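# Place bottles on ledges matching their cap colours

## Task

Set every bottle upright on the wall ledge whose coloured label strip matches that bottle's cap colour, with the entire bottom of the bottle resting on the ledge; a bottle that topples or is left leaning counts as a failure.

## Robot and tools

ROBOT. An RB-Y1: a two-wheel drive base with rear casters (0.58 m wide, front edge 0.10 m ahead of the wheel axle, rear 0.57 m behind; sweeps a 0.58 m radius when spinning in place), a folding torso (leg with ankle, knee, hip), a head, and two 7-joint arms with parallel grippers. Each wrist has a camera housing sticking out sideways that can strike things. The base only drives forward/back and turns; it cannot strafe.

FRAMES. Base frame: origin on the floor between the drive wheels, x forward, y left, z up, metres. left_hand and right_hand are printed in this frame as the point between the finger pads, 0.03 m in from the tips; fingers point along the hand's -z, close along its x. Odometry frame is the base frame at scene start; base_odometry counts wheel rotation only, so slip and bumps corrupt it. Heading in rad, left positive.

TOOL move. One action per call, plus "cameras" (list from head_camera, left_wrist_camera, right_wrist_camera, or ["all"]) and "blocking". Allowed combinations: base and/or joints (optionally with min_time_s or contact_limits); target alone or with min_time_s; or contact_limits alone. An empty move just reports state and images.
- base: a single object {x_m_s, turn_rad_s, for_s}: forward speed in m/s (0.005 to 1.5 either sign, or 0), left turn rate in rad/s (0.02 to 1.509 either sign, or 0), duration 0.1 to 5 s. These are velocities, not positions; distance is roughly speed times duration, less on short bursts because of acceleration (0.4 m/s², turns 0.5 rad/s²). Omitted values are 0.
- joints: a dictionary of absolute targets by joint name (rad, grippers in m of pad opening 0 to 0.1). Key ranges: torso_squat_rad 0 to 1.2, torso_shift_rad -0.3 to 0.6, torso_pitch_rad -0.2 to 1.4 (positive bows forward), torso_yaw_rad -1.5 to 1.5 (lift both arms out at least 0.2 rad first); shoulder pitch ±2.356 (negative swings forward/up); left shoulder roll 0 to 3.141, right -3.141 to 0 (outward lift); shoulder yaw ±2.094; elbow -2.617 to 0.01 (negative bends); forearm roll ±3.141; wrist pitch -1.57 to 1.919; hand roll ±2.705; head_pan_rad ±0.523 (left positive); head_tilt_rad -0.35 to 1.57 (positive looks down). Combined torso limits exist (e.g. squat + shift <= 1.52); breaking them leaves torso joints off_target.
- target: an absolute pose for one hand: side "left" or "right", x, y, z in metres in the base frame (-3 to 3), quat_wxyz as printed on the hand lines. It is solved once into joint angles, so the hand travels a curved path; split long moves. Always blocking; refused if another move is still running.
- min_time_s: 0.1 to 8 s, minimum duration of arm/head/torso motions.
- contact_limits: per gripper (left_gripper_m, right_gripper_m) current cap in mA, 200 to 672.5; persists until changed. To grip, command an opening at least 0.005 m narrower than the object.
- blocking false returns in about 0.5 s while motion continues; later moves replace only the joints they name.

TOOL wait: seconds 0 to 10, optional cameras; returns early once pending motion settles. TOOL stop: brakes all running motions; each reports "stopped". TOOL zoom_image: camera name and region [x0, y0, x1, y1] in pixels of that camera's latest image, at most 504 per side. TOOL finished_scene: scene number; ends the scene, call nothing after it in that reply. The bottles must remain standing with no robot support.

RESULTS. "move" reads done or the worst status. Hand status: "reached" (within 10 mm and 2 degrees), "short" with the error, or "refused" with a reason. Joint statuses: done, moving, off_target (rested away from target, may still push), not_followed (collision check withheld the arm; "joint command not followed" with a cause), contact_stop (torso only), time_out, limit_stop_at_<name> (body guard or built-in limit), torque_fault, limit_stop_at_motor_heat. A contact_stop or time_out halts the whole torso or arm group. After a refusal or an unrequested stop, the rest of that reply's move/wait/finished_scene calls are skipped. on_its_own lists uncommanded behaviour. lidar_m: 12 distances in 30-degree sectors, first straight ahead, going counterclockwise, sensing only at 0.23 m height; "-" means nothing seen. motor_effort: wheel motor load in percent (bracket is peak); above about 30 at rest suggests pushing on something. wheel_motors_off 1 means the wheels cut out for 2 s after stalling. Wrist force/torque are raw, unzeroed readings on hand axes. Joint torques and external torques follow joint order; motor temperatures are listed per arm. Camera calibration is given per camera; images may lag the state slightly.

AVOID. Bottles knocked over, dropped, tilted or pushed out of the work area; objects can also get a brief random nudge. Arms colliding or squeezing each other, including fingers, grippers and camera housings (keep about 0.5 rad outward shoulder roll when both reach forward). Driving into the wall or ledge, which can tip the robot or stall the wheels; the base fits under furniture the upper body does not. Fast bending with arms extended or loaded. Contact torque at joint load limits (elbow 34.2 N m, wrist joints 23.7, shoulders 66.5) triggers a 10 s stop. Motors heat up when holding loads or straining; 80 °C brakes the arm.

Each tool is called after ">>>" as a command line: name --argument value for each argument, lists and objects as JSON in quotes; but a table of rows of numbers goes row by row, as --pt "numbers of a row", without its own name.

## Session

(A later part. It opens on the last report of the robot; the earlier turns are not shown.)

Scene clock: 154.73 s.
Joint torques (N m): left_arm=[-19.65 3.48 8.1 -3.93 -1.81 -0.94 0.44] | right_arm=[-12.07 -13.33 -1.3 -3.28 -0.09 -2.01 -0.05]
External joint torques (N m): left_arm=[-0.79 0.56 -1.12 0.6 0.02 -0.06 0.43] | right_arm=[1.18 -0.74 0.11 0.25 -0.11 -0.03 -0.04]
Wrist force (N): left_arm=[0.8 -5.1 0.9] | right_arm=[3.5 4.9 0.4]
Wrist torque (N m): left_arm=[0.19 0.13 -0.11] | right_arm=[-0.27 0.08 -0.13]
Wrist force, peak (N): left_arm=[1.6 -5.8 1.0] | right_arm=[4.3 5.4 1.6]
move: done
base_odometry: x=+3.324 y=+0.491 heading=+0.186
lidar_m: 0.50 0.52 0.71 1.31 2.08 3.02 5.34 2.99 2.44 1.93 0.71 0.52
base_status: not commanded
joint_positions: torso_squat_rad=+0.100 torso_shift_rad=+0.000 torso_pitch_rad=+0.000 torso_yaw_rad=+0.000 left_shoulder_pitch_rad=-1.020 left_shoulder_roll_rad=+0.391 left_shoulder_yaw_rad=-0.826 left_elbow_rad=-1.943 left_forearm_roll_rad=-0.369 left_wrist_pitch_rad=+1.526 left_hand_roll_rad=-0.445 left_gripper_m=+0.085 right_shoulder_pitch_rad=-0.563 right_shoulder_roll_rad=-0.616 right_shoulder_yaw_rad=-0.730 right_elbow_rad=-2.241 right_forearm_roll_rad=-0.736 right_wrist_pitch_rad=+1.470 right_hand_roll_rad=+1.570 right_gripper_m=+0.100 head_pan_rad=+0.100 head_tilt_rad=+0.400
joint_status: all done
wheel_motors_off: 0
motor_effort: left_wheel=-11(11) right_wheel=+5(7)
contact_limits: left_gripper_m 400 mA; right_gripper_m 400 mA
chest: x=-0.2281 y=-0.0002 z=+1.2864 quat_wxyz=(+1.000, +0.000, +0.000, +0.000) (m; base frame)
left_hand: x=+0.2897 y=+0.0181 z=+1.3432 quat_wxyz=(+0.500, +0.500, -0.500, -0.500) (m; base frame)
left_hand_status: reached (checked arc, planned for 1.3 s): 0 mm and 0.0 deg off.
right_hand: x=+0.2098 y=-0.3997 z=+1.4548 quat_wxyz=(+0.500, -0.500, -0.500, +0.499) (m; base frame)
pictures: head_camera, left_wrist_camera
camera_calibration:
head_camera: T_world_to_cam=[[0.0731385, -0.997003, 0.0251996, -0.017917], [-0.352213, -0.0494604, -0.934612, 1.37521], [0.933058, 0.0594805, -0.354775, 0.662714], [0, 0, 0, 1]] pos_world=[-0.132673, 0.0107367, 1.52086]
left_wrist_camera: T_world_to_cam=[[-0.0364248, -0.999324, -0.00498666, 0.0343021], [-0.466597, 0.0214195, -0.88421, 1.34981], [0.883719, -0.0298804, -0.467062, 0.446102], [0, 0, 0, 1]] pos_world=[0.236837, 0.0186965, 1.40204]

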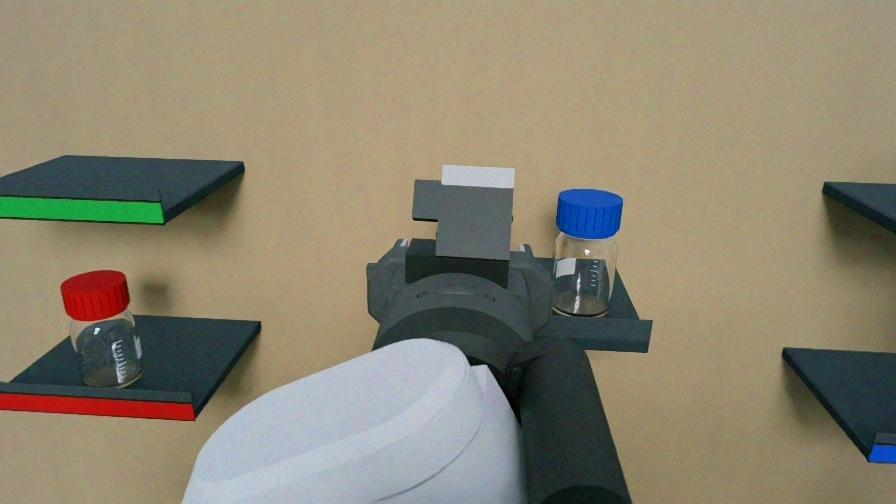

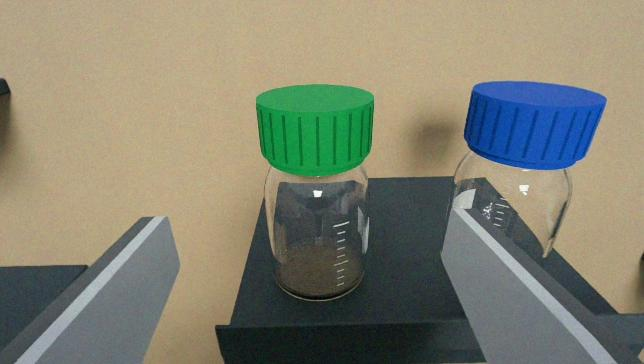

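>>> move --target '{"side": "left", "x": 0.3748, "y": 0.0155, "z": 1.3425, "quat_wxyz": [0.5, 0.5, -0.5, -0.5]}' --min_time_s 1.1 --cameras '["left_wrist_camera"]'

Scene clock: 157.87 s.
Joint torques (N m): left_arm=[-22.84 4.64 10.1 -4.54 -1.6 -0.55 0.47] | right_arm=[-11.96 -13.68 -1.9 -3.18 0.04 -2.09 0.12]
External joint torques (N m): left_arm=[-0.84 0 0.76 0.43 0.14 0.18 0.46] | right_arm=[1.3 -1.09 -0.49 0.35 0.02 -0.12 0.12]
Wrist force (N): left_arm=[1.0 -5.4 0.8] | right_arm=[2.8 4.9 0.5]
Wrist torque (N m): left_arm=[0.22 0.12 -0.09] | right_arm=[-0.29 -0.01 -0.07]
Wrist force, peak (N): left_arm=[1.0 -5.7 0.6] | right_arm=[3.7 5.9 1.3]
move: done
base_odometry: x=+3.324 y=+0.491 heading=+0.186
lidar_m: 0.50 0.52 0.72 1.31 2.08 3.03 5.34 2.99 2.44 1.94 0.71 0.51
base_status: not commanded
joint_positions: torso_squat_rad=+0.100 torso_shift_rad=+0.000 torso_pitch_rad=+0.000 torso_yaw_rad=+0.000 left_shoulder_pitch_rad=-1.132 left_shoulder_roll_rad=+0.363 left_shoulder_yaw_rad=-0.794 left_elbow_rad=-1.546 left_forearm_roll_rad=-0.317 left_wrist_pitch_rad=+1.235 left_hand_roll_rad=-0.367 left_gripper_m=+0.085 right_shoulder_pitch_rad=-0.563 right_shoulder_roll_rad=-0.616 right_shoulder_yaw_rad=-0.730 right_elbow_rad=-2.241 right_forearm_roll_rad=-0.736 right_wrist_pitch_rad=+1.470 right_hand_roll_rad=+1.570 right_gripper_m=+0.100 head_pan_rad=+0.100 head_tilt_rad=+0.400
joint_status: all done
wheel_motors_off: 0
motor_effort: left_wheel=-11(11) right_wheel=+5(6)
contact_limits: left_gripper_m 400 mA; right_gripper_m 400 mA
chest: x=-0.2281 y=-0.0002 z=+1.2864 quat_wxyz=(+1.000, +0.000, +0.000, +0.000) (m; base frame)
left_hand: x=+0.3739 y=+0.0158 z=+1.3426 quat_wxyz=(+0.500, +0.500, -0.500, -0.500) (m; base frame)
left_hand_status: reached (checked arc, planned for 1.1 s): 1 mm and 0.0 deg off.
right_hand: x=+0.2098 y=-0.3997 z=+1.4548 quat_wxyz=(+0.500, -0.500, -0.500, +0.499) (m; base frame)
pictures: left_wrist_camera
camera_calibration:
left_wrist_camera: T_world_to_cam=[[-0.0365236, -0.999317, -0.00560715, 0.035968], [-0.466656, 0.0220166, -0.884165, 1.38851], [0.883685, -0.0296762, -0.467141, 0.371551], [0, 0, 0, 1]] pos_world=[0.320937, 0.0163993, 1.40144]

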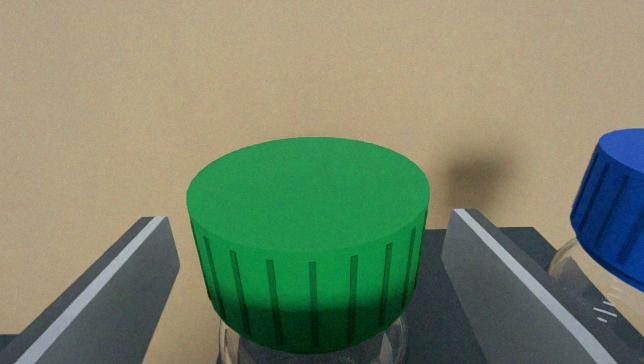

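>>> move --joints '{"left_gripper_m": 0.035}' --cameras '["left_wrist_camera"]'

Scene clock: 160.07 s.
Joint torques (N m): left_arm=[-23 4.25 10.64 -4.29 -1.59 -0.66 0.5] | right_arm=[-12.07 -13.45 -1.91 -3.28 -0.13 -2.07 0.21]
External joint torques (N m): left_arm=[-1 -0.39 1.3 0.68 0.15 0.07 0.49] | right_arm=[1.19 -0.86 -0.5 0.25 -0.15 -0.09 0.22]
Wrist force (N): left_arm=[1.0 -5.1 1.1] | right_arm=[3.1 5.0 0.6]
Wrist torque (N m): left_arm=[0.20 0.12 -0.10] | right_arm=[-0.29 0.04 -0.12]
Wrist force, peak (N): left_arm=[1.0 -5.5 1.2] | right_arm=[3.6 5.6 0.3]
move: off_target
base_odometry: x=+3.324 y=+0.491 heading=+0.186
lidar_m: 0.50 0.52 0.72 1.31 2.08 3.03 5.34 3.00 2.44 1.93 0.71 0.51
base_status: not commanded
joint_positions: torso_squat_rad=+0.100 torso_shift_rad=+0.000 torso_pitch_rad=+0.000 torso_yaw_rad=+0.000 left_shoulder_pitch_rad=-1.132 left_shoulder_roll_rad=+0.363 left_shoulder_yaw_rad=-0.794 left_elbow_rad=-1.546 left_forearm_roll_rad=-0.317 left_wrist_pitch_rad=+1.235 left_hand_roll_rad=-0.367 left_gripper_m=+0.053 right_shoulder_pitch_rad=-0.563 right_shoulder_roll_rad=-0.616 right_shoulder_yaw_rad=-0.730 right_elbow_rad=-2.241 right_forearm_roll_rad=-0.736 right_wrist_pitch_rad=+1.470 right_hand_roll_rad=+1.570 right_gripper_m=+0.100 head_pan_rad=+0.100 head_tilt_rad=+0.400
joint_status: left_gripper_m off_target (ended at +0.053, target +0.035)
wheel_motors_off: 0
motor_effort: left_wheel=-10(11) right_wheel=+6(6)
contact_limits: left_gripper_m 400 mA; right_gripper_m 400 mA
chest: x=-0.2281 y=-0.0002 z=+1.2864 quat_wxyz=(+1.000, +0.000, +0.000, +0.000) (m; base frame)
left_hand: x=+0.3739 y=+0.0158 z=+1.3426 quat_wxyz=(+0.500, +0.500, -0.500, -0.500) (m; base frame)
right_hand: x=+0.2098 y=-0.3997 z=+1.4548 quat_wxyz=(+0.500, -0.500, -0.500, +0.499) (m; base frame)
pictures: left_wrist_camera
camera_calibration:
left_wrist_camera: T_world_to_cam=[[-0.0365236, -0.999317, -0.00560715, 0.035968], [-0.466656, 0.0220166, -0.884165, 1.38851], [0.883685, -0.0296762, -0.467141, 0.371551], [0, 0, 0, 1]] pos_world=[0.320937, 0.0163993, 1.40144]

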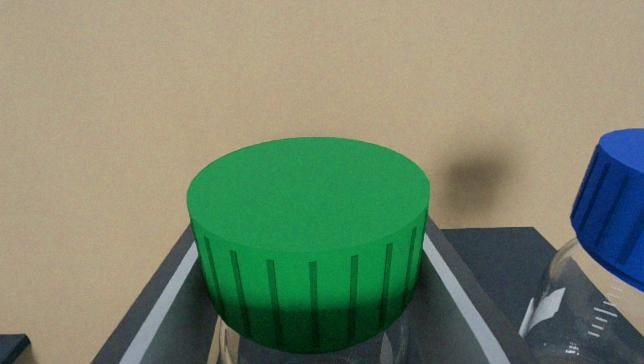

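>>> move --target '{"side": "left", "x": 0.374, "y": 0.0157, "z": 1.369, "quat_wxyz": [0.5, 0.5, -0.5, -0.5]}' --min_time_s 0.7

>>> move --target '{"side": "left", "x": 0.30, "y": 0.02, "z": 1.372, "quat_wxyz": [0.5, 0.5, -0.5, -0.5]}' --min_time_s 0.8

>>> move --target '{"side": "left", "x": 0.23, "y": 0.14, "z": 1.405, "quat_wxyz": [0.5, 0.5, -0.5, -0.5]}' --min_time_s 1.2 --cameras '["left_wrist_camera"]'

Scene clock: 162.40 s.
Joint torques (N m): left_arm=[-24.25 6.76 10.71 -5.8 -1.77 -0.78 -0.07] | right_arm=[-12.25 -13.63 -2.14 -3.1 -0.03 -2.09 0.19]
External joint torques (N m): left_arm=[-2.08 1.65 1.37 -1.14 -0.04 0.04 -0.08] | right_arm=[1.01 -1.04 -0.73 0.43 -0.05 -0.11 0.19]
Wrist force (N): left_arm=[1.0 -6.7 1.1] | right_arm=[3.4 5.1 1.0]
Wrist torque (N m): left_arm=[0.20 0.11 0.02] | right_arm=[-0.33 0.12 -0.10]
Wrist force, peak (N): left_arm=[0.7 -7.1 0.9] | right_arm=[3.9 5.6 0.8]
move: done
base_odometry: x=+3.324 y=+0.491 heading=+0.186
lidar_m: 0.50 0.52 0.72 1.31 2.08 3.02 5.34 2.99 2.44 1.93 0.71 0.52
base_status: not commanded
joint_positions: torso_squat_rad=+0.100 torso_shift_rad=+0.000 torso_pitch_rad=+0.000 torso_yaw_rad=+0.000 left_shoulder_pitch_rad=-1.182 left_shoulder_roll_rad=+0.369 left_shoulder_yaw_rad=-0.761 left_elbow_rad=-1.549 left_forearm_roll_rad=-0.263 left_wrist_pitch_rad=+1.258 left_hand_roll_rad=-0.412 left_gripper_m=+0.053 right_shoulder_pitch_rad=-0.563 right_shoulder_roll_rad=-0.616 right_shoulder_yaw_rad=-0.730 right_elbow_rad=-2.241 right_forearm_roll_rad=-0.736 right_wrist_pitch_rad=+1.470 right_hand_roll_rad=+1.570 right_gripper_m=+0.100 head_pan_rad=+0.100 head_tilt_rad=+0.400
joint_status: all done
wheel_motors_off: 0
motor_effort: left_wheel=-10(11) right_wheel=+5(6)
contact_limits: left_gripper_m 400 mA; right_gripper_m 400 mA
chest: x=-0.2281 y=-0.0002 z=+1.2864 quat_wxyz=(+1.000, +0.000, +0.000, +0.000) (m; base frame)
left_hand: x=+0.3740 y=+0.0156 z=+1.3688 quat_wxyz=(+0.500, +0.500, -0.500, -0.500) (m; base frame)
left_hand_status: reached (checked arc, planned for 0.7 s): 0 mm and 0.0 deg off.
right_hand: x=+0.2098 y=-0.3997 z=+1.4548 quat_wxyz=(+0.500, -0.500, -0.500, +0.499) (m; base frame)
pictures: none

Scene clock: 163.53 s.
Joint torques (N m): left_arm=[-21.12 5.49 8.51 -4.81 -2.12 -1.36 0.07] | right_arm=[-12.16 -13.64 -1.85 -3.3 -0.04 -2.34 -0.03]
External joint torques (N m): left_arm=[-1.63 1.78 -0.83 -0.77 -0.32 -0.43 0.06] | right_arm=[1.1 -1.05 -0.44 0.23 -0.06 -0.37 -0.03]
Wrist force (N): left_arm=[0.9 -6.6 0.8] | right_arm=[3.3 5.8 0.5]
Wrist torque (N m): left_arm=[0.16 0.13 0.03] | right_arm=[-0.38 0.07 -0.14]
Wrist force, peak (N): left_arm=[1.3 -8.2 1.7] | right_arm=[3.8 5.7 0.7]
move: done
base_odometry: x=+3.324 y=+0.491 heading=+0.186
lidar_m: 0.50 0.52 0.72 1.31 2.09 3.03 5.34 2.99 2.44 1.93 0.71 0.52
base_status: not commanded
joint_positions: torso_squat_rad=+0.100 torso_shift_rad=+0.000 torso_pitch_rad=+0.000 torso_yaw_rad=+0.000 left_shoulder_pitch_rad=-1.093 left_shoulder_roll_rad=+0.402 left_shoulder_yaw_rad=-0.774 left_elbow_rad=-1.909 left_forearm_roll_rad=-0.292 left_wrist_pitch_rad=+1.524 left_hand_roll_rad=-0.477 left_gripper_m=+0.053 right_shoulder_pitch_rad=-0.563 right_shoulder_roll_rad=-0.616 right_shoulder_yaw_rad=-0.730 right_elbow_rad=-2.241 right_forearm_roll_rad=-0.736 right_wrist_pitch_rad=+1.470 right_hand_roll_rad=+1.570 right_gripper_m=+0.100 head_pan_rad=+0.100 head_tilt_rad=+0.400
joint_status: all done
wheel_motors_off: 0
motor_effort: left_wheel=-10(11) right_wheel=+5(6)
contact_limits: left_gripper_m 400 mA; right_gripper_m 400 mA
chest: x=-0.2280 y=-0.0002 z=+1.2864 quat_wxyz=(+1.000, +0.000, +0.000, +0.000) (m; base frame)
left_hand: x=+0.3002 y=+0.0200 z=+1.3720 quat_wxyz=(+0.500, +0.500, -0.500, -0.500) (m; base frame)
left_hand_status: reached (checked arc, planned for 0.8 s): 0 mm and 0.0 deg off.
right_hand: x=+0.2098 y=-0.3997 z=+1.4548 quat_wxyz=(+0.501, -0.500, -0.500, +0.499) (m; base frame)
pictures: none

Scene clock: 165.07 s.
Joint torques (N m): left_arm=[-17.44 6.71 9.44 -2.78 -1.86 -1.44 0] | right_arm=[-12 -13.62 -1.42 -3.44 -0.31 -2.12 0.16]
External joint torques (N m): left_arm=[-1.55 1.09 1.25 -0.92 -0.17 -0.3 -0.01] | right_arm=[1.26 -1.03 -0.01 0.09 -0.33 -0.14 0.16]
Wrist force (N): left_arm=[0.7 -6.6 1.1] | right_arm=[2.7 5.3 0.5]
Wrist torque (N m): left_arm=[0.16 0.10 0.04] | right_arm=[-0.34 0.00 -0.10]
Wrist force, peak (N): left_arm=[1.2 -7.9 0.8] | right_arm=[4.2 5.7 0.5]
move: done
base_odometry: x=+3.324 y=+0.491 heading=+0.186
lidar_m: 0.50 0.52 0.72 1.31 2.08 3.03 5.34 2.99 2.44 1.93 0.71 0.51
base_status: not commanded
joint_positions: torso_squat_rad=+0.100 torso_shift_rad=+0.000 torso_pitch_rad=+0.000 torso_yaw_rad=+0.000 left_shoulder_pitch_rad=-0.885 left_shoulder_roll_rad=+0.737 left_shoulder_yaw_rad=-0.513 left_elbow_rad=-2.430 left_forearm_roll_rad=-0.057 left_wrist_pitch_rad=+1.660 left_hand_roll_rad=-0.596 left_gripper_m=+0.053 right_shoulder_pitch_rad=-0.563 right_shoulder_roll_rad=-0.616 right_shoulder_yaw_rad=-0.730 right_elbow_rad=-2.241 right_forearm_roll_rad=-0.736 right_wrist_pitch_rad=+1.470 right_hand_roll_rad=+1.570 right_gripper_m=+0.100 head_pan_rad=+0.100 head_tilt_rad=+0.400
joint_status: all done
wheel_motors_off: 0
motor_effort: left_wheel=-11(11) right_wheel=+5(6)
contact_limits: left_gripper_m 400 mA; right_gripper_m 400 mA
chest: x=-0.2280 y=-0.0002 z=+1.2864 quat_wxyz=(+1.000, +0.000, +0.000, +0.000) (m; base frame)
left_hand: x=+0.2300 y=+0.1398 z=+1.4049 quat_wxyz=(+0.500, +0.500, -0.500, -0.500) (m; base frame)
left_hand_status: reached (checked arc, planned for 1.2 s): 0 mm and 0.0 deg off.
right_hand: x=+0.2098 y=-0.3998 z=+1.4548 quat_wxyz=(+0.501, -0.500, -0.500, +0.499) (m; base frame)
pictures: left_wrist_camera
camera_calibration:
left_wrist_camera: T_world_to_cam=[[-0.0353126, -0.999361, -0.00545436, 0.154449], [-0.466583, 0.0213127, -0.88422, 1.37393], [0.883772, -0.0286792, -0.467038, 0.531098], [0, 0, 0, 1]] pos_world=[0.177137, 0.1403, 1.46374]

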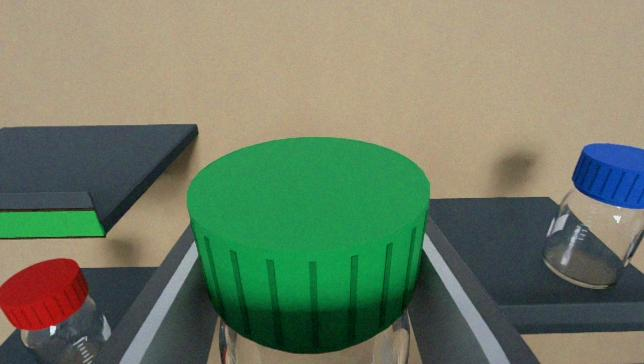

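>>> move --joints '{"left_shoulder_pitch_rad": 0.027, "left_shoulder_roll_rad": 1.359, "left_shoulder_yaw_rad": 0.462, "left_elbow_rad": -2.301, "left_forearm_roll_rad": 0.621, "left_wrist_pitch_rad": 0.818, "left_hand_roll_rad": -0.659, "right_shoulder_pitch_rad": -0.62, "right_shoulder_roll_rad": -0.2, "right_shoulder_yaw_rad": 0.35, "right_elbow_rad": -2.445, "right_forearm_roll_rad": 0.37, "right_wrist_pitch_rad": 1.55, "right_hand_roll_rad": 1.1, "right_gripper_m": 0.1, "head_pan_rad": 0.4}' --min_time_s 1.8 --cameras '["left_wrist_camera", "right_wrist_camera"]'

Scene clock: 167.87 s.
Joint torques (N m): left_arm=[-10.15 15.44 11.53 0.72 -1.37 -1.49 0.15] | right_arm=[-14.9 -1.7 -1.86 -4.26 0.65 -1.59 -0.06]
External joint torques (N m): left_arm=[-0.78 1.45 1.48 0.56 -0.3 -0.25 0.14] | right_arm=[-0.4 -0.32 1.45 0.1 -0.22 0.19 -0.05]
Wrist force (N): left_arm=[0.8 -6.6 0.9] | right_arm=[3.3 4.4 1.2]
Wrist torque (N m): left_arm=[0.17 0.10 0.03] | right_arm=[-0.17 0.11 -0.08]
Wrist force, peak (N): left_arm=[0.4 -7.2 0.1] | right_arm=[4.8 5.2 -0.3]
move: done
base_odometry: x=+3.324 y=+0.491 heading=+0.186
lidar_m: 0.50 0.52 0.72 1.31 2.08 3.02 5.34 2.98 2.43 1.93 0.71 0.51
base_status: not commanded
joint_positions: torso_squat_rad=+0.100 torso_shift_rad=+0.000 torso_pitch_rad=+0.000 torso_yaw_rad=+0.000 left_shoulder_pitch_rad=+0.027 left_shoulder_roll_rad=+1.359 left_shoulder_yaw_rad=+0.462 left_elbow_rad=-2.301 left_forearm_roll_rad=+0.621 left_wrist_pitch_rad=+0.818 left_hand_roll_rad=-0.659 left_gripper_m=+0.053 right_shoulder_pitch_rad=-0.620 right_shoulder_roll_rad=-0.200 right_shoulder_yaw_rad=+0.350 right_elbow_rad=-2.445 right_forearm_roll_rad=+0.370 right_wrist_pitch_rad=+1.550 right_hand_roll_rad=+1.100 right_gripper_m=+0.100 head_pan_rad=+0.400 head_tilt_rad=+0.400
joint_status: all done
wheel_motors_off: 0
motor_effort: left_wheel=-10(11) right_wheel=+5(6)
contact_limits: left_gripper_m 400 mA; right_gripper_m 400 mA
chest: x=-0.2280 y=-0.0002 z=+1.2864 quat_wxyz=(+1.000, +0.000, +0.000, +0.000) (m; base frame)
left_hand: x=+0.2201 y=+0.3699 z=+1.4400 quat_wxyz=(+0.500, +0.500, -0.500, -0.500) (m; base frame)
right_hand: x=+0.2207 y=-0.1214 z=+1.3796 quat_wxyz=(+0.508, -0.495, -0.501, +0.496) (m; base frame)
pictures: left_wrist_camera, right_wrist_camera
camera_calibration:
left_wrist_camera: T_world_to_cam=[[-0.0356142, -0.999354, -0.00473736, 0.383309], [-0.466513, 0.020817, -0.884269, 1.39555], [0.883797, -0.0292825, -0.466953, 0.562976], [0, 0, 0, 1]] pos_world=[0.167137, 0.370496, 1.49874]
right_wrist_camera: T_world_to_cam=[[-0.0224922, -0.999201, 0.0330374, -0.166687], [-0.503799, -0.0172149, -0.863649, 1.32765], [0.863528, -0.0360696, -0.503009, 0.571077], [0, 0, 0, 1]] pos_world=[0.171981, -0.1231, 1.43939]

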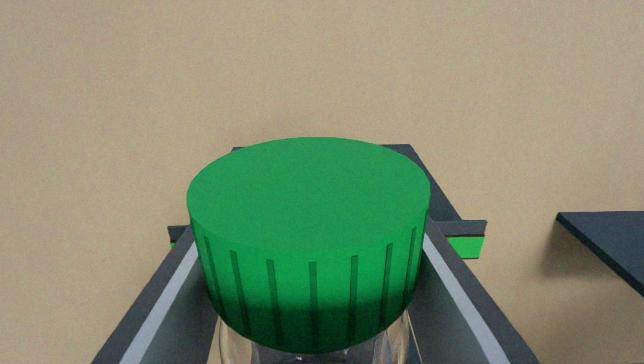

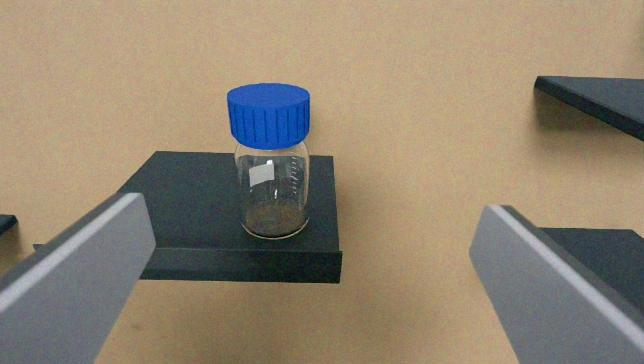

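>>> move --target '{"side": "left", "x": 0.265, "y": 0.367, "z": 1.4635, "quat_wxyz": [0.5, 0.5, -0.5, -0.5]}' --min_time_s 0.7

>>> move --target '{"side": "left", "x": 0.397, "y": 0.367, "z": 1.4635, "quat_wxyz": [0.5, 0.5, -0.5, -0.5]}' --min_time_s 1.3 --cameras '["left_wrist_camera", "head_camera"]'

Scene clock: 170.80 s.
Joint torques (N m): left_arm=[-12.59 15.8 10.62 1.47 -1.3 -1.35 0.29] | right_arm=[-14.93 -1.68 -1.38 -3.98 0.69 -1.43 0.04]
External joint torques (N m): left_arm=[-0.75 1.12 -0.54 0.52 -0.21 -0.31 0.28] | right_arm=[-0.42 -0.31 1.93 0.37 -0.18 0.35 0.05]
Wrist force (N): left_arm=[1.0 -6.6 1.2] | right_arm=[2.5 4.1 0.4]
Wrist torque (N m): left_arm=[0.17 0.14 -0.10] | right_arm=[-0.16 -0.01 -0.05]
Wrist force, peak (N): left_arm=[0.8 -7.8 1.2] | right_arm=[3.5 5.3 0.3]
move: done
base_odometry: x=+3.324 y=+0.491 heading=+0.186
lidar_m: 0.50 0.52 0.72 1.31 2.08 3.02 5.34 2.99 2.44 1.93 0.71 0.52
base_status: not commanded
joint_positions: torso_squat_rad=+0.100 torso_shift_rad=+0.000 torso_pitch_rad=+0.000 torso_yaw_rad=+0.000 left_shoulder_pitch_rad=-0.272 left_shoulder_roll_rad=+1.521 left_shoulder_yaw_rad=+0.141 left_elbow_rad=-2.113 left_forearm_roll_rad=+0.595 left_wrist_pitch_rad=+0.748 left_hand_roll_rad=-0.539 left_gripper_m=+0.053 right_shoulder_pitch_rad=-0.620 right_shoulder_roll_rad=-0.200 right_shoulder_yaw_rad=+0.350 right_elbow_rad=-2.445 right_forearm_roll_rad=+0.370 right_wrist_pitch_rad=+1.550 right_hand_roll_rad=+1.100 right_gripper_m=+0.100 head_pan_rad=+0.400 head_tilt_rad=+0.400
joint_status: all done
wheel_motors_off: 0
motor_effort: left_wheel=-10(11) right_wheel=+5(6)
contact_limits: left_gripper_m 400 mA; right_gripper_m 400 mA
chest: x=-0.2280 y=-0.0002 z=+1.2864 quat_wxyz=(+1.000, +0.000, +0.000, +0.000) (m; base frame)
left_hand: x=+0.2650 y=+0.3670 z=+1.4636 quat_wxyz=(+0.500, +0.500, -0.500, -0.500) (m; base frame)
left_hand_status: reached (checked arc, planned for 0.7 s): 0 mm and 0.0 deg off.
right_hand: x=+0.2208 y=-0.1214 z=+1.3796 quat_wxyz=(+0.508, -0.495, -0.501, +0.496) (m; base frame)
pictures: none

Scene clock: 172.47 s.
Joint torques (N m): left_arm=[-21.74 14.65 10.6 -2.57 -0.77 -2 0.11] | right_arm=[-15.17 -1.33 -1.76 -4.22 0.89 -1.23 0.03]
External joint torques (N m): left_arm=[-1.92 1.42 0 0.35 -0.14 -0.38 0.09] | right_arm=[-0.66 0.04 1.55 0.13 0.02 0.54 0.04]
Wrist force (N): left_arm=[0.9 -6.7 1.2] | right_arm=[3.9 4.1 -0.2]
Wrist torque (N m): left_arm=[0.20 0.12 0.05] | right_arm=[-0.18 0.15 -0.06]
Wrist force, peak (N): left_arm=[1.1 -7.8 9.9] | right_arm=[3.4 5.4 1.2]
move: done
base_odometry: x=+3.324 y=+0.491 heading=+0.186
lidar_m: 0.50 0.52 0.72 1.31 2.09 3.03 5.34 2.99 2.44 1.94 0.71 0.53
base_status: not commanded
joint_positions: torso_squat_rad=+0.100 torso_shift_rad=+0.000 torso_pitch_rad=+0.000 torso_yaw_rad=+0.000 left_shoulder_pitch_rad=-0.927 left_shoulder_roll_rad=+1.160 left_shoulder_yaw_rad=-0.333 left_elbow_rad=-1.503 left_forearm_roll_rad=+0.612 left_wrist_pitch_rad=+0.655 left_hand_roll_rad=-0.926 left_gripper_m=+0.053 right_shoulder_pitch_rad=-0.620 right_shoulder_roll_rad=-0.200 right_shoulder_yaw_rad=+0.350 right_elbow_rad=-2.445 right_forearm_roll_rad=+0.370 right_wrist_pitch_rad=+1.550 right_hand_roll_rad=+1.100 right_gripper_m=+0.100 head_pan_rad=+0.400 head_tilt_rad=+0.400
joint_status: all done
wheel_motors_off: 0
motor_effort: left_wheel=-11(11) right_wheel=+5(6)
contact_limits: left_gripper_m 400 mA; right_gripper_m 400 mA
chest: x=-0.2280 y=-0.0002 z=+1.2864 quat_wxyz=(+1.000, +0.000, +0.000, +0.000) (m; base frame)
left_hand: x=+0.3965 y=+0.3668 z=+1.4635 quat_wxyz=(+0.500, +0.501, -0.500, -0.499) (m; base frame)
left_hand_status: reached (checked arc, planned for 1.3 s): 1 mm and 0.1 deg off.
right_hand: x=+0.2208 y=-0.1214 z=+1.3796 quat_wxyz=(+0.508, -0.495, -0.501, +0.496) (m; base frame)
pictures: head_camera, left_wrist_camera
camera_calibration:
head_camera: T_world_to_cam=[[0.364527, -0.93085, 0.0252529, 0.0420143], [-0.321765, -0.151361, -0.934643, 1.38151], [0.873835, 0.332577, -0.35469, 0.650433], [0, 0, 0, 1]] pos_world=[-0.139167, 0.0318959, 1.52086]
left_wrist_camera: T_world_to_cam=[[-0.0348498, -0.999381, -0.00483105, 0.386393], [-0.465627, 0.0205139, -0.884744, 1.49918], [0.884295, -0.0285837, -0.466053, 0.416241], [0, 0, 0, 1]] pos_world=[0.343441, 0.367297, 1.52224]

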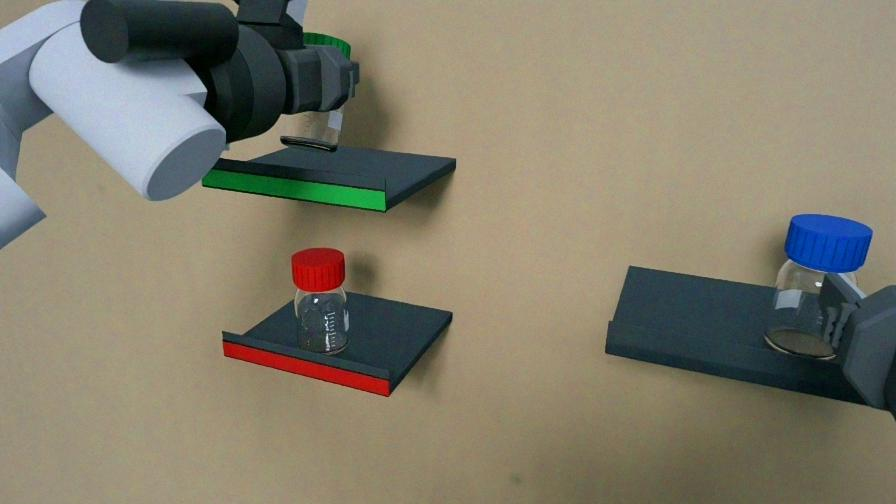

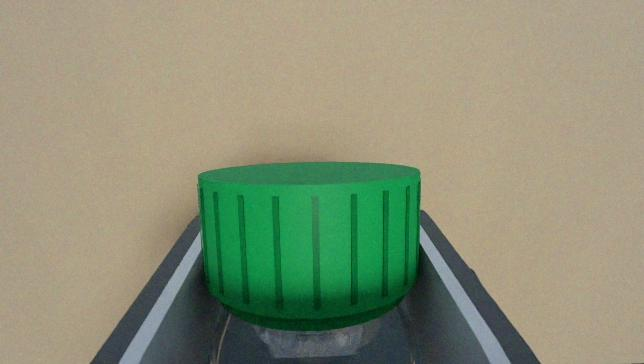

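>>> zoom_image --camera "head_camera" --region '[200, 0, 480, 220]'

>>> zoom_image --camera "left_wrist_camera" --region '[90, 120, 540, 364]'

Scaled by 1.800 from the camera's 896x504 image, which has a finer 1280x720 frame.

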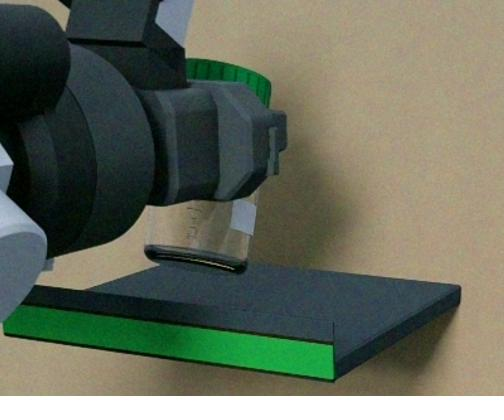

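Scaled by 1.120 from the camera's 644x364 image, which has a finer 1265x715 frame.

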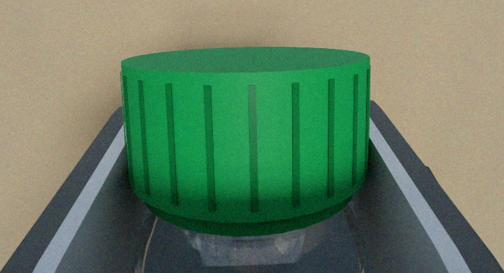

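>>> move --target '{"side": "left", "x": 0.379, "y": 0.367, "z": 1.4645, "quat_wxyz": [0.41563, 0.57206, -0.57206, -0.41563]}' --min_time_s 1.5 --cameras '["left_wrist_camera", "head_camera"]'

Scene clock: 180.20 s.
Joint torques (N m): left_arm=[-20.62 14.11 11.57 -6.76 -0.67 -1.62 0.44] | right_arm=[-14.94 -1.84 -1.97 -4.25 0.71 -1.54 -0.04]
External joint torques (N m): left_arm=[-1.38 0.47 2.23 -1.4 -0.22 -0.37 0.43] | right_arm=[-0.43 -0.47 1.34 0.11 -0.16 0.24 -0.03]
Wrist force (N): left_arm=[0.7 -6.4 3.3] | right_arm=[3.1 4.7 0.3]
Wrist torque (N m): left_arm=[0.20 0.06 -0.09] | right_arm=[-0.22 0.08 -0.10]
Wrist force, peak (N): left_arm=[1.1 -6.5 3.4] | right_arm=[3.2 5.4 0.4]
move: done
base_odometry: x=+3.324 y=+0.491 heading=+0.186
lidar_m: 0.50 0.52 0.72 1.31 2.08 3.03 5.34 2.99 2.44 1.94 0.71 0.52
base_status: not commanded
joint_positions: torso_squat_rad=+0.100 torso_shift_rad=+0.000 torso_pitch_rad=+0.000 torso_yaw_rad=+0.000 left_shoulder_pitch_rad=-0.676 left_shoulder_roll_rad=+0.948 left_shoulder_yaw_rad=-0.091 left_elbow_rad=-1.599 left_forearm_roll_rad=+0.094 left_wrist_pitch_rad=+0.403 left_hand_roll_rad=-0.735 left_gripper_m=+0.053 right_shoulder_pitch_rad=-0.620 right_shoulder_roll_rad=-0.200 right_shoulder_yaw_rad=+0.350 right_elbow_rad=-2.445 right_forearm_roll_rad=+0.370 right_wrist_pitch_rad=+1.550 right_hand_roll_rad=+1.100 right_gripper_m=+0.100 head_pan_rad=+0.400 head_tilt_rad=+0.400
joint_status: all done
wheel_motors_off: 0
motor_effort: left_wheel=-11(11) right_wheel=+5(7)
contact_limits: left_gripper_m 400 mA; right_gripper_m 400 mA
chest: x=-0.2280 y=-0.0002 z=+1.2864 quat_wxyz=(+1.000, +0.000, +0.000, +0.000) (m; base frame)
left_hand: x=+0.3790 y=+0.3670 z=+1.4644 quat_wxyz=(+0.416, +0.572, -0.572, -0.416) (m; base frame)
left_hand_status: reached (checked arc, planned for 1.5 s): 0 mm and 0.1 deg off.
right_hand: x=+0.2208 y=-0.1214 z=+1.3796 quat_wxyz=(+0.508, -0.495, -0.501, +0.496) (m; base frame)
pictures: head_camera, left_wrist_camera
camera_calibration:
head_camera: T_world_to_cam=[[0.364527, -0.93085, 0.0252529, 0.0420143], [-0.321765, -0.151361, -0.934643, 1.38151], [0.873835, 0.332577, -0.35469, 0.650433], [0, 0, 0, 1]] pos_world=[-0.139167, 0.0318959, 1.52086]
left_wrist_camera: T_world_to_cam=[[-0.0326756, -0.999332, -0.0163429, 0.402085], [-0.171598, 0.0217181, -0.984928, 1.52674], [0.984625, -0.0293787, -0.172193, -0.036052], [0, 0, 0, 1]] pos_world=[0.310621, 0.367599, 1.50409]

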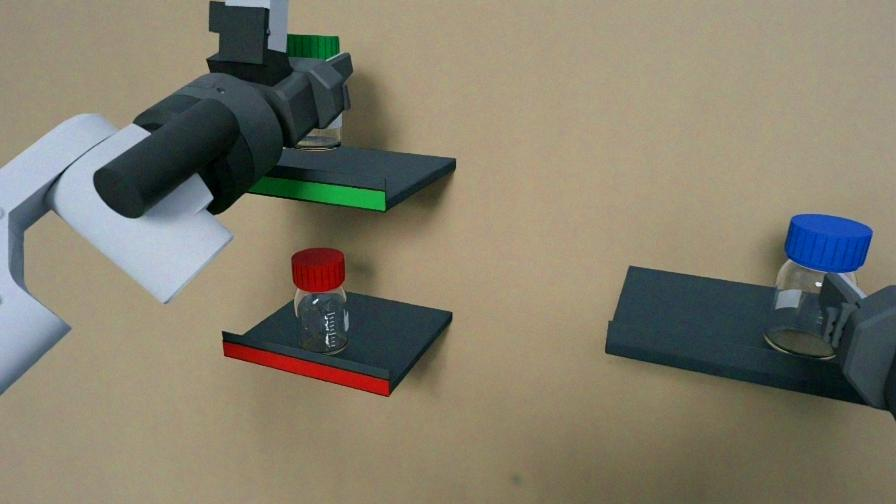

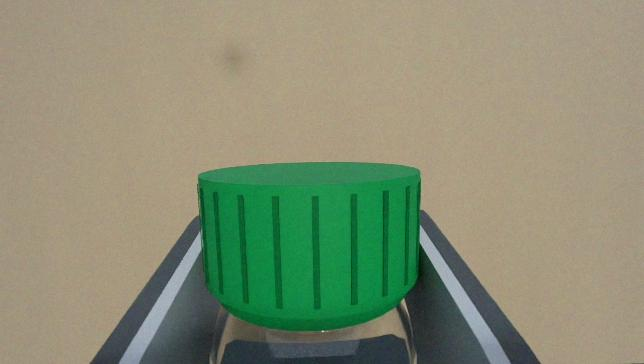

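>>> move --target '{"side": "left", "x": 0.379, "y": 0.367, "z": 1.4438, "quat_wxyz": [0.41563, 0.57206, -0.57206, -0.41563]}' --min_time_s 0.8

>>> move --target '{"side": "left", "x": 0.379, "y": 0.367, "z": 1.4413, "quat_wxyz": [0.41563, 0.57206, -0.57206, -0.41563]}' --min_time_s 0.5 --cameras '["left_wrist_camera", "head_camera"]'

Scene clock: 181.87 s.
Joint torques (N m): left_arm=[-20.27 13.9 11.11 -7.44 -0.76 -1.83 0.52] | right_arm=[-15.61 -1.76 -2.13 -4.12 0.82 -1.51 0.15]
External joint torques (N m): left_arm=[-1.15 0.33 1.95 -1.62 -0.35 -0.59 0.51] | right_arm=[-1.1 -0.39 1.18 0.23 -0.05 0.27 0.16]
Wrist force (N): left_arm=[0.8 -6.1 3.1] | right_arm=[3.0 4.8 0.4]
Wrist torque (N m): left_arm=[0.16 0.09 -0.10] | right_arm=[-0.25 0.07 -0.06]
Wrist force, peak (N): left_arm=[1.0 -6.5 3.6] | right_arm=[3.2 5.8 0.9]
move: done
base_odometry: x=+3.324 y=+0.491 heading=+0.186
lidar_m: 0.49 0.52 0.72 1.31 2.08 3.03 5.34 2.99 2.44 1.93 0.71 0.51
base_status: not commanded
joint_positions: torso_squat_rad=+0.100 torso_shift_rad=+0.000 torso_pitch_rad=+0.000 torso_yaw_rad=+0.000 left_shoulder_pitch_rad=-0.631 left_shoulder_roll_rad=+0.909 left_shoulder_yaw_rad=-0.073 left_elbow_rad=-1.603 left_forearm_roll_rad=+0.050 left_wrist_pitch_rad=+0.373 left_hand_roll_rad=-0.732 left_gripper_m=+0.053 right_shoulder_pitch_rad=-0.620 right_shoulder_roll_rad=-0.200 right_shoulder_yaw_rad=+0.350 right_elbow_rad=-2.445 right_forearm_roll_rad=+0.370 right_wrist_pitch_rad=+1.550 right_hand_roll_rad=+1.100 right_gripper_m=+0.100 head_pan_rad=+0.400 head_tilt_rad=+0.400
joint_status: all done
wheel_motors_off: 0
motor_effort: left_wheel=-11(11) right_wheel=+5(6)
contact_limits: left_gripper_m 400 mA; right_gripper_m 400 mA
chest: x=-0.2280 y=-0.0002 z=+1.2864 quat_wxyz=(+1.000, +0.000, +0.000, +0.000) (m; base frame)
left_hand: x=+0.3793 y=+0.3673 z=+1.4440 quat_wxyz=(+0.416, +0.571, -0.571, -0.417) (m; base frame)
left_hand_status: reached (checked arc, planned for 0.8 s): 0 mm and 0.2 deg off.
right_hand: x=+0.2208 y=-0.1214 z=+1.3796 quat_wxyz=(+0.508, -0.495, -0.501, +0.496) (m; base frame)
pictures: none

Scene clock: 182.70 s.
Joint torques (N m): left_arm=[-19.92 13.48 11.59 -7.63 -0.7 -1.74 0.18] | right_arm=[-15.13 -1.87 -1.83 -4.22 0.71 -1.54 0.02]
External joint torques (N m): left_arm=[-0.83 -0.05 2.51 -1.71 -0.3 -0.49 0.16] | right_arm=[-0.62 -0.5 1.48 0.14 -0.16 0.24 0.02]
Wrist force (N): left_arm=[0.8 -6.3 3.2] | right_arm=[2.5 4.8 0.8]
Wrist torque (N m): left_arm=[0.18 0.10 -0.05] | right_arm=[-0.26 0.03 -0.10]
Wrist force, peak (N): left_arm=[1.1 -6.8 3.3] | right_arm=[3.4 5.0 -0.1]
move: done
base_odometry: x=+3.324 y=+0.491 heading=+0.186
lidar_m: 0.50 0.52 0.72 1.31 2.09 3.02 5.34 3.00 2.44 1.93 0.71 0.53
base_status: not commanded
joint_positions: torso_squat_rad=+0.100 torso_shift_rad=+0.000 torso_pitch_rad=+0.000 torso_yaw_rad=+0.000 left_shoulder_pitch_rad=-0.623 left_shoulder_roll_rad=+0.899 left_shoulder_yaw_rad=-0.067 left_elbow_rad=-1.604 left_forearm_roll_rad=+0.039 left_wrist_pitch_rad=+0.367 left_hand_roll_rad=-0.732 left_gripper_m=+0.053 right_shoulder_pitch_rad=-0.620 right_shoulder_roll_rad=-0.200 right_shoulder_yaw_rad=+0.350 right_elbow_rad=-2.445 right_forearm_roll_rad=+0.370 right_wrist_pitch_rad=+1.550 right_hand_roll_rad=+1.100 right_gripper_m=+0.100 head_pan_rad=+0.400 head_tilt_rad=+0.400
joint_status: all done
wheel_motors_off: 0
motor_effort: left_wheel=-10(11) right_wheel=+4(6)
contact_limits: left_gripper_m 400 mA; right_gripper_m 400 mA
chest: x=-0.2280 y=-0.0002 z=+1.2864 quat_wxyz=(+1.000, +0.000, +0.000, +0.000) (m; base frame)
left_hand: x=+0.3791 y=+0.3670 z=+1.4413 quat_wxyz=(+0.416, +0.572, -0.572, -0.416) (m; base frame)
left_hand_status: reached (checked arc, planned for 0.5 s): 0 mm and 0.0 deg off.
right_hand: x=+0.2208 y=-0.1214 z=+1.3796 quat_wxyz=(+0.508, -0.495, -0.501, +0.496) (m; base frame)
pictures: head_camera, left_wrist_camera
camera_calibration:
head_camera: T_world_to_cam=[[0.364527, -0.93085, 0.0252529, 0.0420143], [-0.321765, -0.151361, -0.934643, 1.38151], [0.873835, 0.332577, -0.35469, 0.650433], [0, 0, 0, 1]] pos_world=[-0.139167, 0.0318959, 1.52086]
left_wrist_camera: T_world_to_cam=[[-0.0325546, -0.999338, -0.016267, 0.401557], [-0.171393, 0.0216164, -0.984966, 1.50392], [0.984665, -0.0292771, -0.171983, -0.040408], [0, 0, 0, 1]] pos_world=[0.310622, 0.367599, 1.48089]

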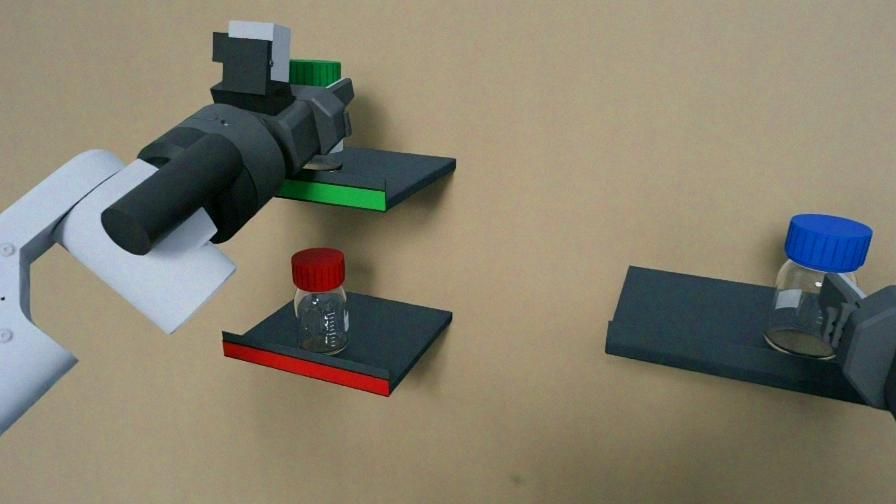

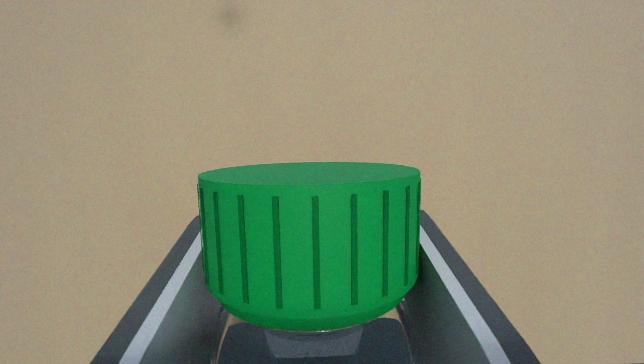

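>>> move --target '{"side": "left", "x": 0.379, "y": 0.367, "z": 1.4388, "quat_wxyz": [0.41563, 0.57206, -0.57206, -0.41563]}' --min_time_s 0.5 --cameras '["head_camera", "left_wrist_camera"]'

>>> zoom_image --camera "head_camera" --region '[200, 10, 480, 230]'

Scene clock: 183.90 s.
Joint torques (N m): left_arm=[-18.13 12.79 10.03 -6.66 -0.54 -1.39 -0.06] | right_arm=[-14.84 -1.52 -1.53 -4.32 0.77 -1.47 0.18]
External joint torques (N m): left_arm=[0.95 -0.73 0.99 -0.68 -0.15 -0.15 -0.07] | right_arm=[-0.33 -0.15 1.78 0.03 -0.1 0.31 0.19]
Wrist force (N): left_arm=[0.5 -3.6 3.0] | right_arm=[2.8 5.4 0.3]
Wrist torque (N m): left_arm=[0.26 0.11 -0.06] | right_arm=[-0.32 0.01 -0.07]
Wrist force, peak (N): left_arm=[1.1 -6.5 3.6] | right_arm=[3.1 5.5 0.4]
move: done
base_odometry: x=+3.324 y=+0.491 heading=+0.186
lidar_m: 0.50 0.52 0.71 1.31 2.08 3.03 5.34 3.00 2.44 1.93 0.71 0.52
base_status: not commanded
joint_positions: torso_squat_rad=+0.100 torso_shift_rad=+0.000 torso_pitch_rad=+0.000 torso_yaw_rad=+0.000 left_shoulder_pitch_rad=-0.618 left_shoulder_roll_rad=+0.893 left_shoulder_yaw_rad=-0.064 left_elbow_rad=-1.604 left_forearm_roll_rad=+0.033 left_wrist_pitch_rad=+0.363 left_hand_roll_rad=-0.733 left_gripper_m=+0.053 right_shoulder_pitch_rad=-0.620 right_shoulder_roll_rad=-0.200 right_shoulder_yaw_rad=+0.350 right_elbow_rad=-2.445 right_forearm_roll_rad=+0.370 right_wrist_pitch_rad=+1.550 right_hand_roll_rad=+1.100 right_gripper_m=+0.100 head_pan_rad=+0.400 head_tilt_rad=+0.400
joint_status: all done
wheel_motors_off: 0
motor_effort: left_wheel=-11(11) right_wheel=+4(6)
contact_limits: left_gripper_m 400 mA; right_gripper_m 400 mA
chest: x=-0.2280 y=-0.0002 z=+1.2864 quat_wxyz=(+1.000, +0.000, +0.000, +0.000) (m; base frame)
left_hand: x=+0.3790 y=+0.3670 z=+1.4393 quat_wxyz=(+0.415, +0.572, -0.572, -0.416) (m; base frame)
left_hand_status: reached (checked arc, planned for 0.5 s): 0 mm and 0.0 deg off.
right_hand: x=+0.2208 y=-0.1214 z=+1.3796 quat_wxyz=(+0.508, -0.495, -0.501, +0.496) (m; base frame)
pictures: head_camera, left_wrist_camera
camera_calibration:
head_camera: T_world_to_cam=[[0.364527, -0.93085, 0.0252529, 0.0420143], [-0.321765, -0.151361, -0.934643, 1.38151], [0.873835, 0.332577, -0.35469, 0.650433], [0, 0, 0, 1]] pos_world=[-0.139167, 0.0318959, 1.52086]
left_wrist_camera: T_world_to_cam=[[-0.0326548, -0.999332, -0.0163862, 0.401722], [-0.170302, 0.0217186, -0.985153, 1.50172], [0.984851, -0.0293794, -0.170897, -0.0422024], [0, 0, 0, 1]] pos_world=[0.310426, 0.367599, 1.47879]

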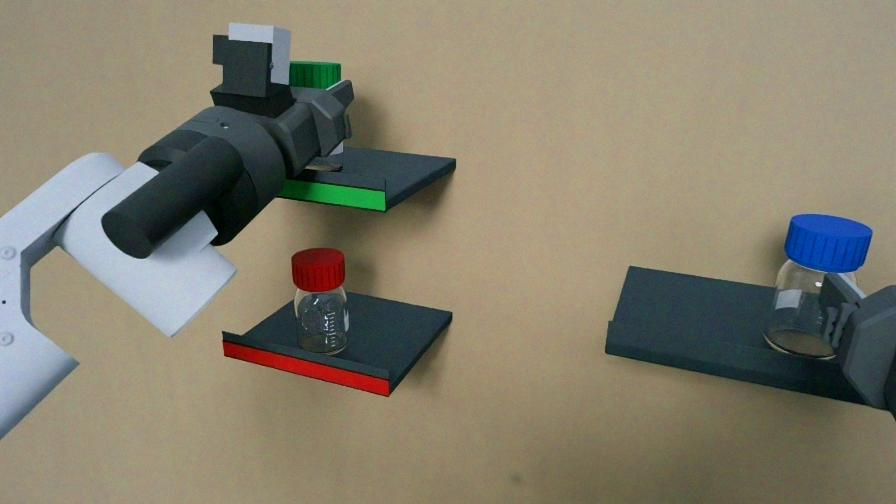

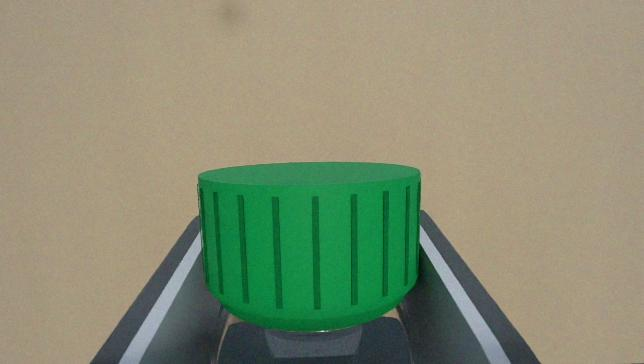

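Scaled by 1.800 from the camera's 896x504 image, which has a finer 1280x720 frame.

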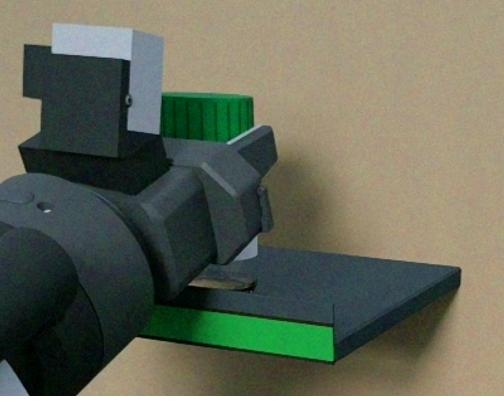

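>>> move --joints '{"left_gripper_m": 0.1}' --cameras '["left_wrist_camera", "head_camera"]'

Scene clock: 185.60 s.
Joint torques (N m): left_arm=[-18.55 13.07 9.71 -6.79 -0.69 -1.3 0.06] | right_arm=[-14.66 -1.82 -2.09 -3.98 0.78 -1.68 -0.03]
External joint torques (N m): left_arm=[0.53 -0.44 0.67 -0.81 -0.3 -0.05 0.05] | right_arm=[-0.15 -0.45 1.22 0.37 -0.09 0.09 -0.02]
Wrist force (N): left_arm=[0.7 -4.9 2.8] | right_arm=[3.0 4.6 0.8]
Wrist torque (N m): left_arm=[0.21 0.09 -0.04] | right_arm=[-0.23 0.08 -0.11]
Wrist force, peak (N): left_arm=[0.9 -5.1 3.1] | right_arm=[3.6 5.4 0.6]
move: done
base_odometry: x=+3.324 y=+0.491 heading=+0.186
lidar_m: 0.50 0.52 0.72 1.31 2.08 3.03 5.34 2.98 2.44 1.93 0.71 0.52
base_status: not commanded
joint_positions: torso_squat_rad=+0.100 torso_shift_rad=+0.000 torso_pitch_rad=+0.000 torso_yaw_rad=+0.000 left_shoulder_pitch_rad=-0.618 left_shoulder_roll_rad=+0.893 left_shoulder_yaw_rad=-0.064 left_elbow_rad=-1.604 left_forearm_roll_rad=+0.033 left_wrist_pitch_rad=+0.363 left_hand_roll_rad=-0.733 left_gripper_m=+0.100 right_shoulder_pitch_rad=-0.620 right_shoulder_roll_rad=-0.200 right_shoulder_yaw_rad=+0.350 right_elbow_rad=-2.445 right_forearm_roll_rad=+0.370 right_wrist_pitch_rad=+1.550 right_hand_roll_rad=+1.100 right_gripper_m=+0.100 head_pan_rad=+0.400 head_tilt_rad=+0.400
joint_status: all done
wheel_motors_off: 0
motor_effort: left_wheel=-11(11) right_wheel=+5(6)
contact_limits: left_gripper_m 400 mA; right_gripper_m 400 mA
chest: x=-0.2280 y=-0.0002 z=+1.2864 quat_wxyz=(+1.000, +0.000, +0.000, +0.000) (m; base frame)
left_hand: x=+0.3790 y=+0.3670 z=+1.4391 quat_wxyz=(+0.415, +0.572, -0.572, -0.416) (m; base frame)
right_hand: x=+0.2208 y=-0.1214 z=+1.3796 quat_wxyz=(+0.508, -0.495, -0.501, +0.496) (m; base frame)
pictures: head_camera, left_wrist_camera
camera_calibration:
head_camera: T_world_to_cam=[[0.364527, -0.93085, 0.0252529, 0.0420143], [-0.321765, -0.151361, -0.934643, 1.38151], [0.873835, 0.332577, -0.35469, 0.650433], [0, 0, 0, 1]] pos_world=[-0.139167, 0.0318959, 1.52086]
left_wrist_camera: T_world_to_cam=[[-0.0326568, -0.999332, -0.0163792, 0.401714], [-0.170496, 0.0217178, -0.985119, 1.50165], [0.984817, -0.0293783, -0.171092, -0.0420198], [0, 0, 0, 1]] pos_world=[0.310526, 0.367599, 1.47869]

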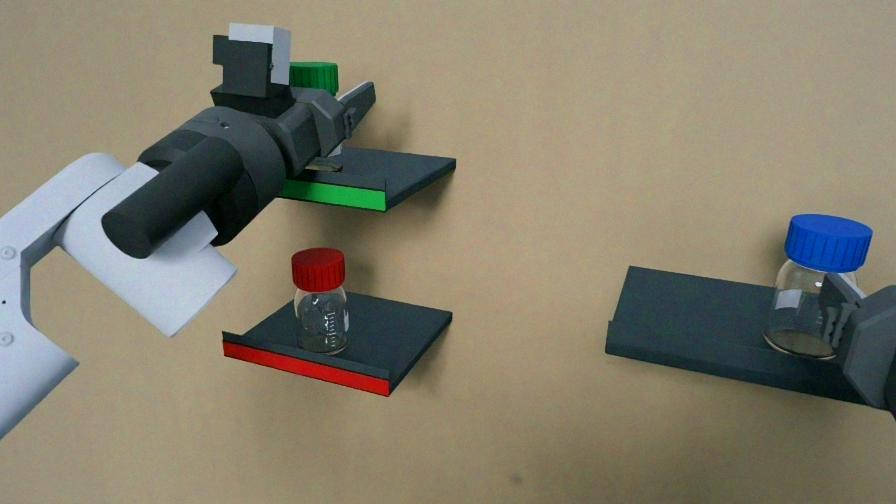

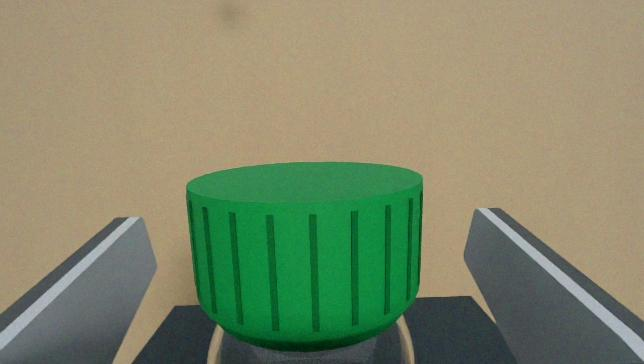

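>>> move --target '{"side": "left", "x": 0.27, "y": 0.367, "z": 1.442, "quat_wxyz": [0.41563, 0.57206, -0.57206, -0.41563]}' --min_time_s 1.2 --cameras '["left_wrist_camera", "head_camera"]'

>>> zoom_image --camera "head_camera" --region '[200, 10, 480, 230]'

Scene clock: 188.03 s.
Joint torques (N m): left_arm=[-13.1 15.26 10.03 -4.82 -0.63 -1.25 0.49] | right_arm=[-15.41 -1.98 -1.7 -4.45 1.04 -1.6 0.01]
External joint torques (N m): left_arm=[-0.23 1.77 0.62 -0.76 0.08 -0.15 0.47] | right_arm=[-0.9 -0.6 1.61 -0.1 0.17 0.18 0.02]
Wrist force (N): left_arm=[0.7 -5.0 2.9] | right_arm=[2.7 4.5 0.7]
Wrist torque (N m): left_arm=[0.21 0.10 -0.10] | right_arm=[-0.25 0.05 -0.12]
Wrist force, peak (N): left_arm=[1.2 -5.2 3.0] | right_arm=[2.9 5.7 0.5]
move: done
base_odometry: x=+3.324 y=+0.491 heading=+0.186
lidar_m: 0.50 0.53 0.73 1.32 2.08 3.03 5.34 2.99 2.44 1.93 0.72 0.52
base_status: not commanded
joint_positions: torso_squat_rad=+0.100 torso_shift_rad=+0.000 torso_pitch_rad=+0.000 torso_yaw_rad=+0.000 left_shoulder_pitch_rad=-0.219 left_shoulder_roll_rad=+1.010 left_shoulder_yaw_rad=+0.171 left_elbow_rad=-2.117 left_forearm_roll_rad=+0.075 left_wrist_pitch_rad=+0.552 left_hand_roll_rad=-0.636 left_gripper_m=+0.100 right_shoulder_pitch_rad=-0.620 right_shoulder_roll_rad=-0.200 right_shoulder_yaw_rad=+0.350 right_elbow_rad=-2.445 right_forearm_roll_rad=+0.370 right_wrist_pitch_rad=+1.550 right_hand_roll_rad=+1.100 right_gripper_m=+0.100 head_pan_rad=+0.400 head_tilt_rad=+0.400
joint_status: all done
wheel_motors_off: 0
motor_effort: left_wheel=-10(11) right_wheel=+5(6)
contact_limits: left_gripper_m 400 mA; right_gripper_m 400 mA
chest: x=-0.2280 y=-0.0002 z=+1.2864 quat_wxyz=(+1.000, +0.000, +0.000, +0.000) (m; base frame)
left_hand: x=+0.2701 y=+0.3669 z=+1.4421 quat_wxyz=(+0.416, +0.572, -0.572, -0.416) (m; base frame)
left_hand_status: reached (checked arc, planned for 1.2 s): 0 mm and 0.0 deg off.
right_hand: x=+0.2208 y=-0.1214 z=+1.3796 quat_wxyz=(+0.508, -0.495, -0.501, +0.496) (m; base frame)
pictures: head_camera, left_wrist_camera
camera_calibration:
head_camera: T_world_to_cam=[[0.364496, -0.930862, 0.0252662, 0.0419903], [-0.321736, -0.151351, -0.934655, 1.38153], [0.873859, 0.332549, -0.354658, 0.650389], [0, 0, 0, 1]] pos_world=[-0.139167, 0.031896, 1.52086]
left_wrist_camera: T_world_to_cam=[[-0.032706, -0.999336, -0.0160599, 0.397644], [-0.170602, 0.0214147, -0.985107, 1.48615], [0.984797, -0.0294791, -0.17119, 0.0659234], [0, 0, 0, 1]] pos_world=[0.201625, 0.367498, 1.48169]

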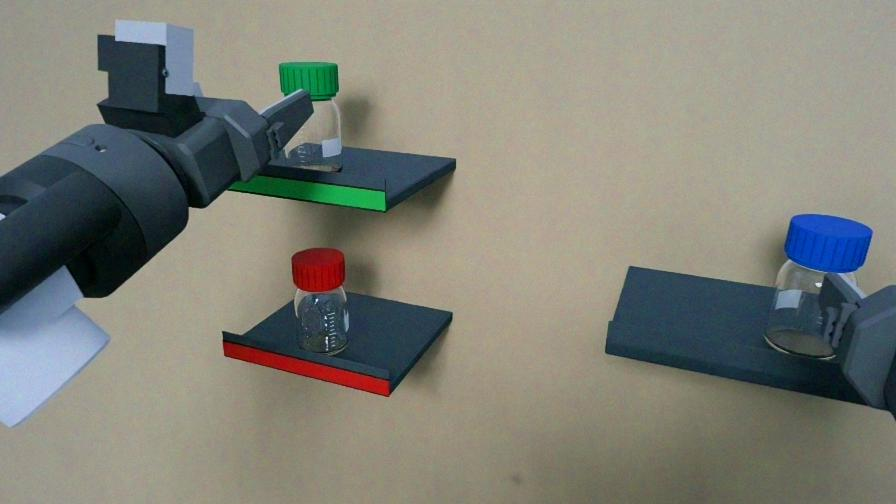

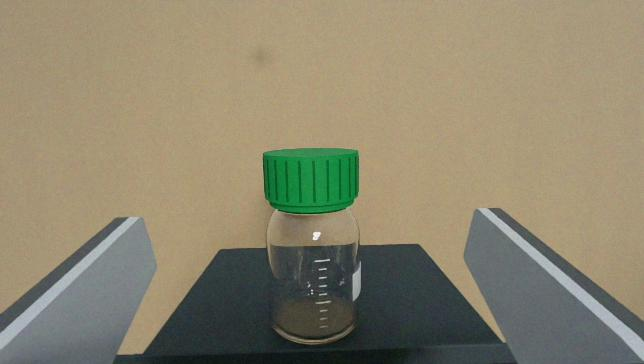

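Scaled by 1.800 from the camera's 896x504 image, which has a finer 1280x720 frame.

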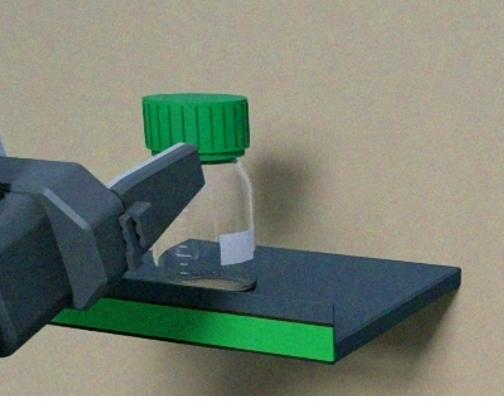

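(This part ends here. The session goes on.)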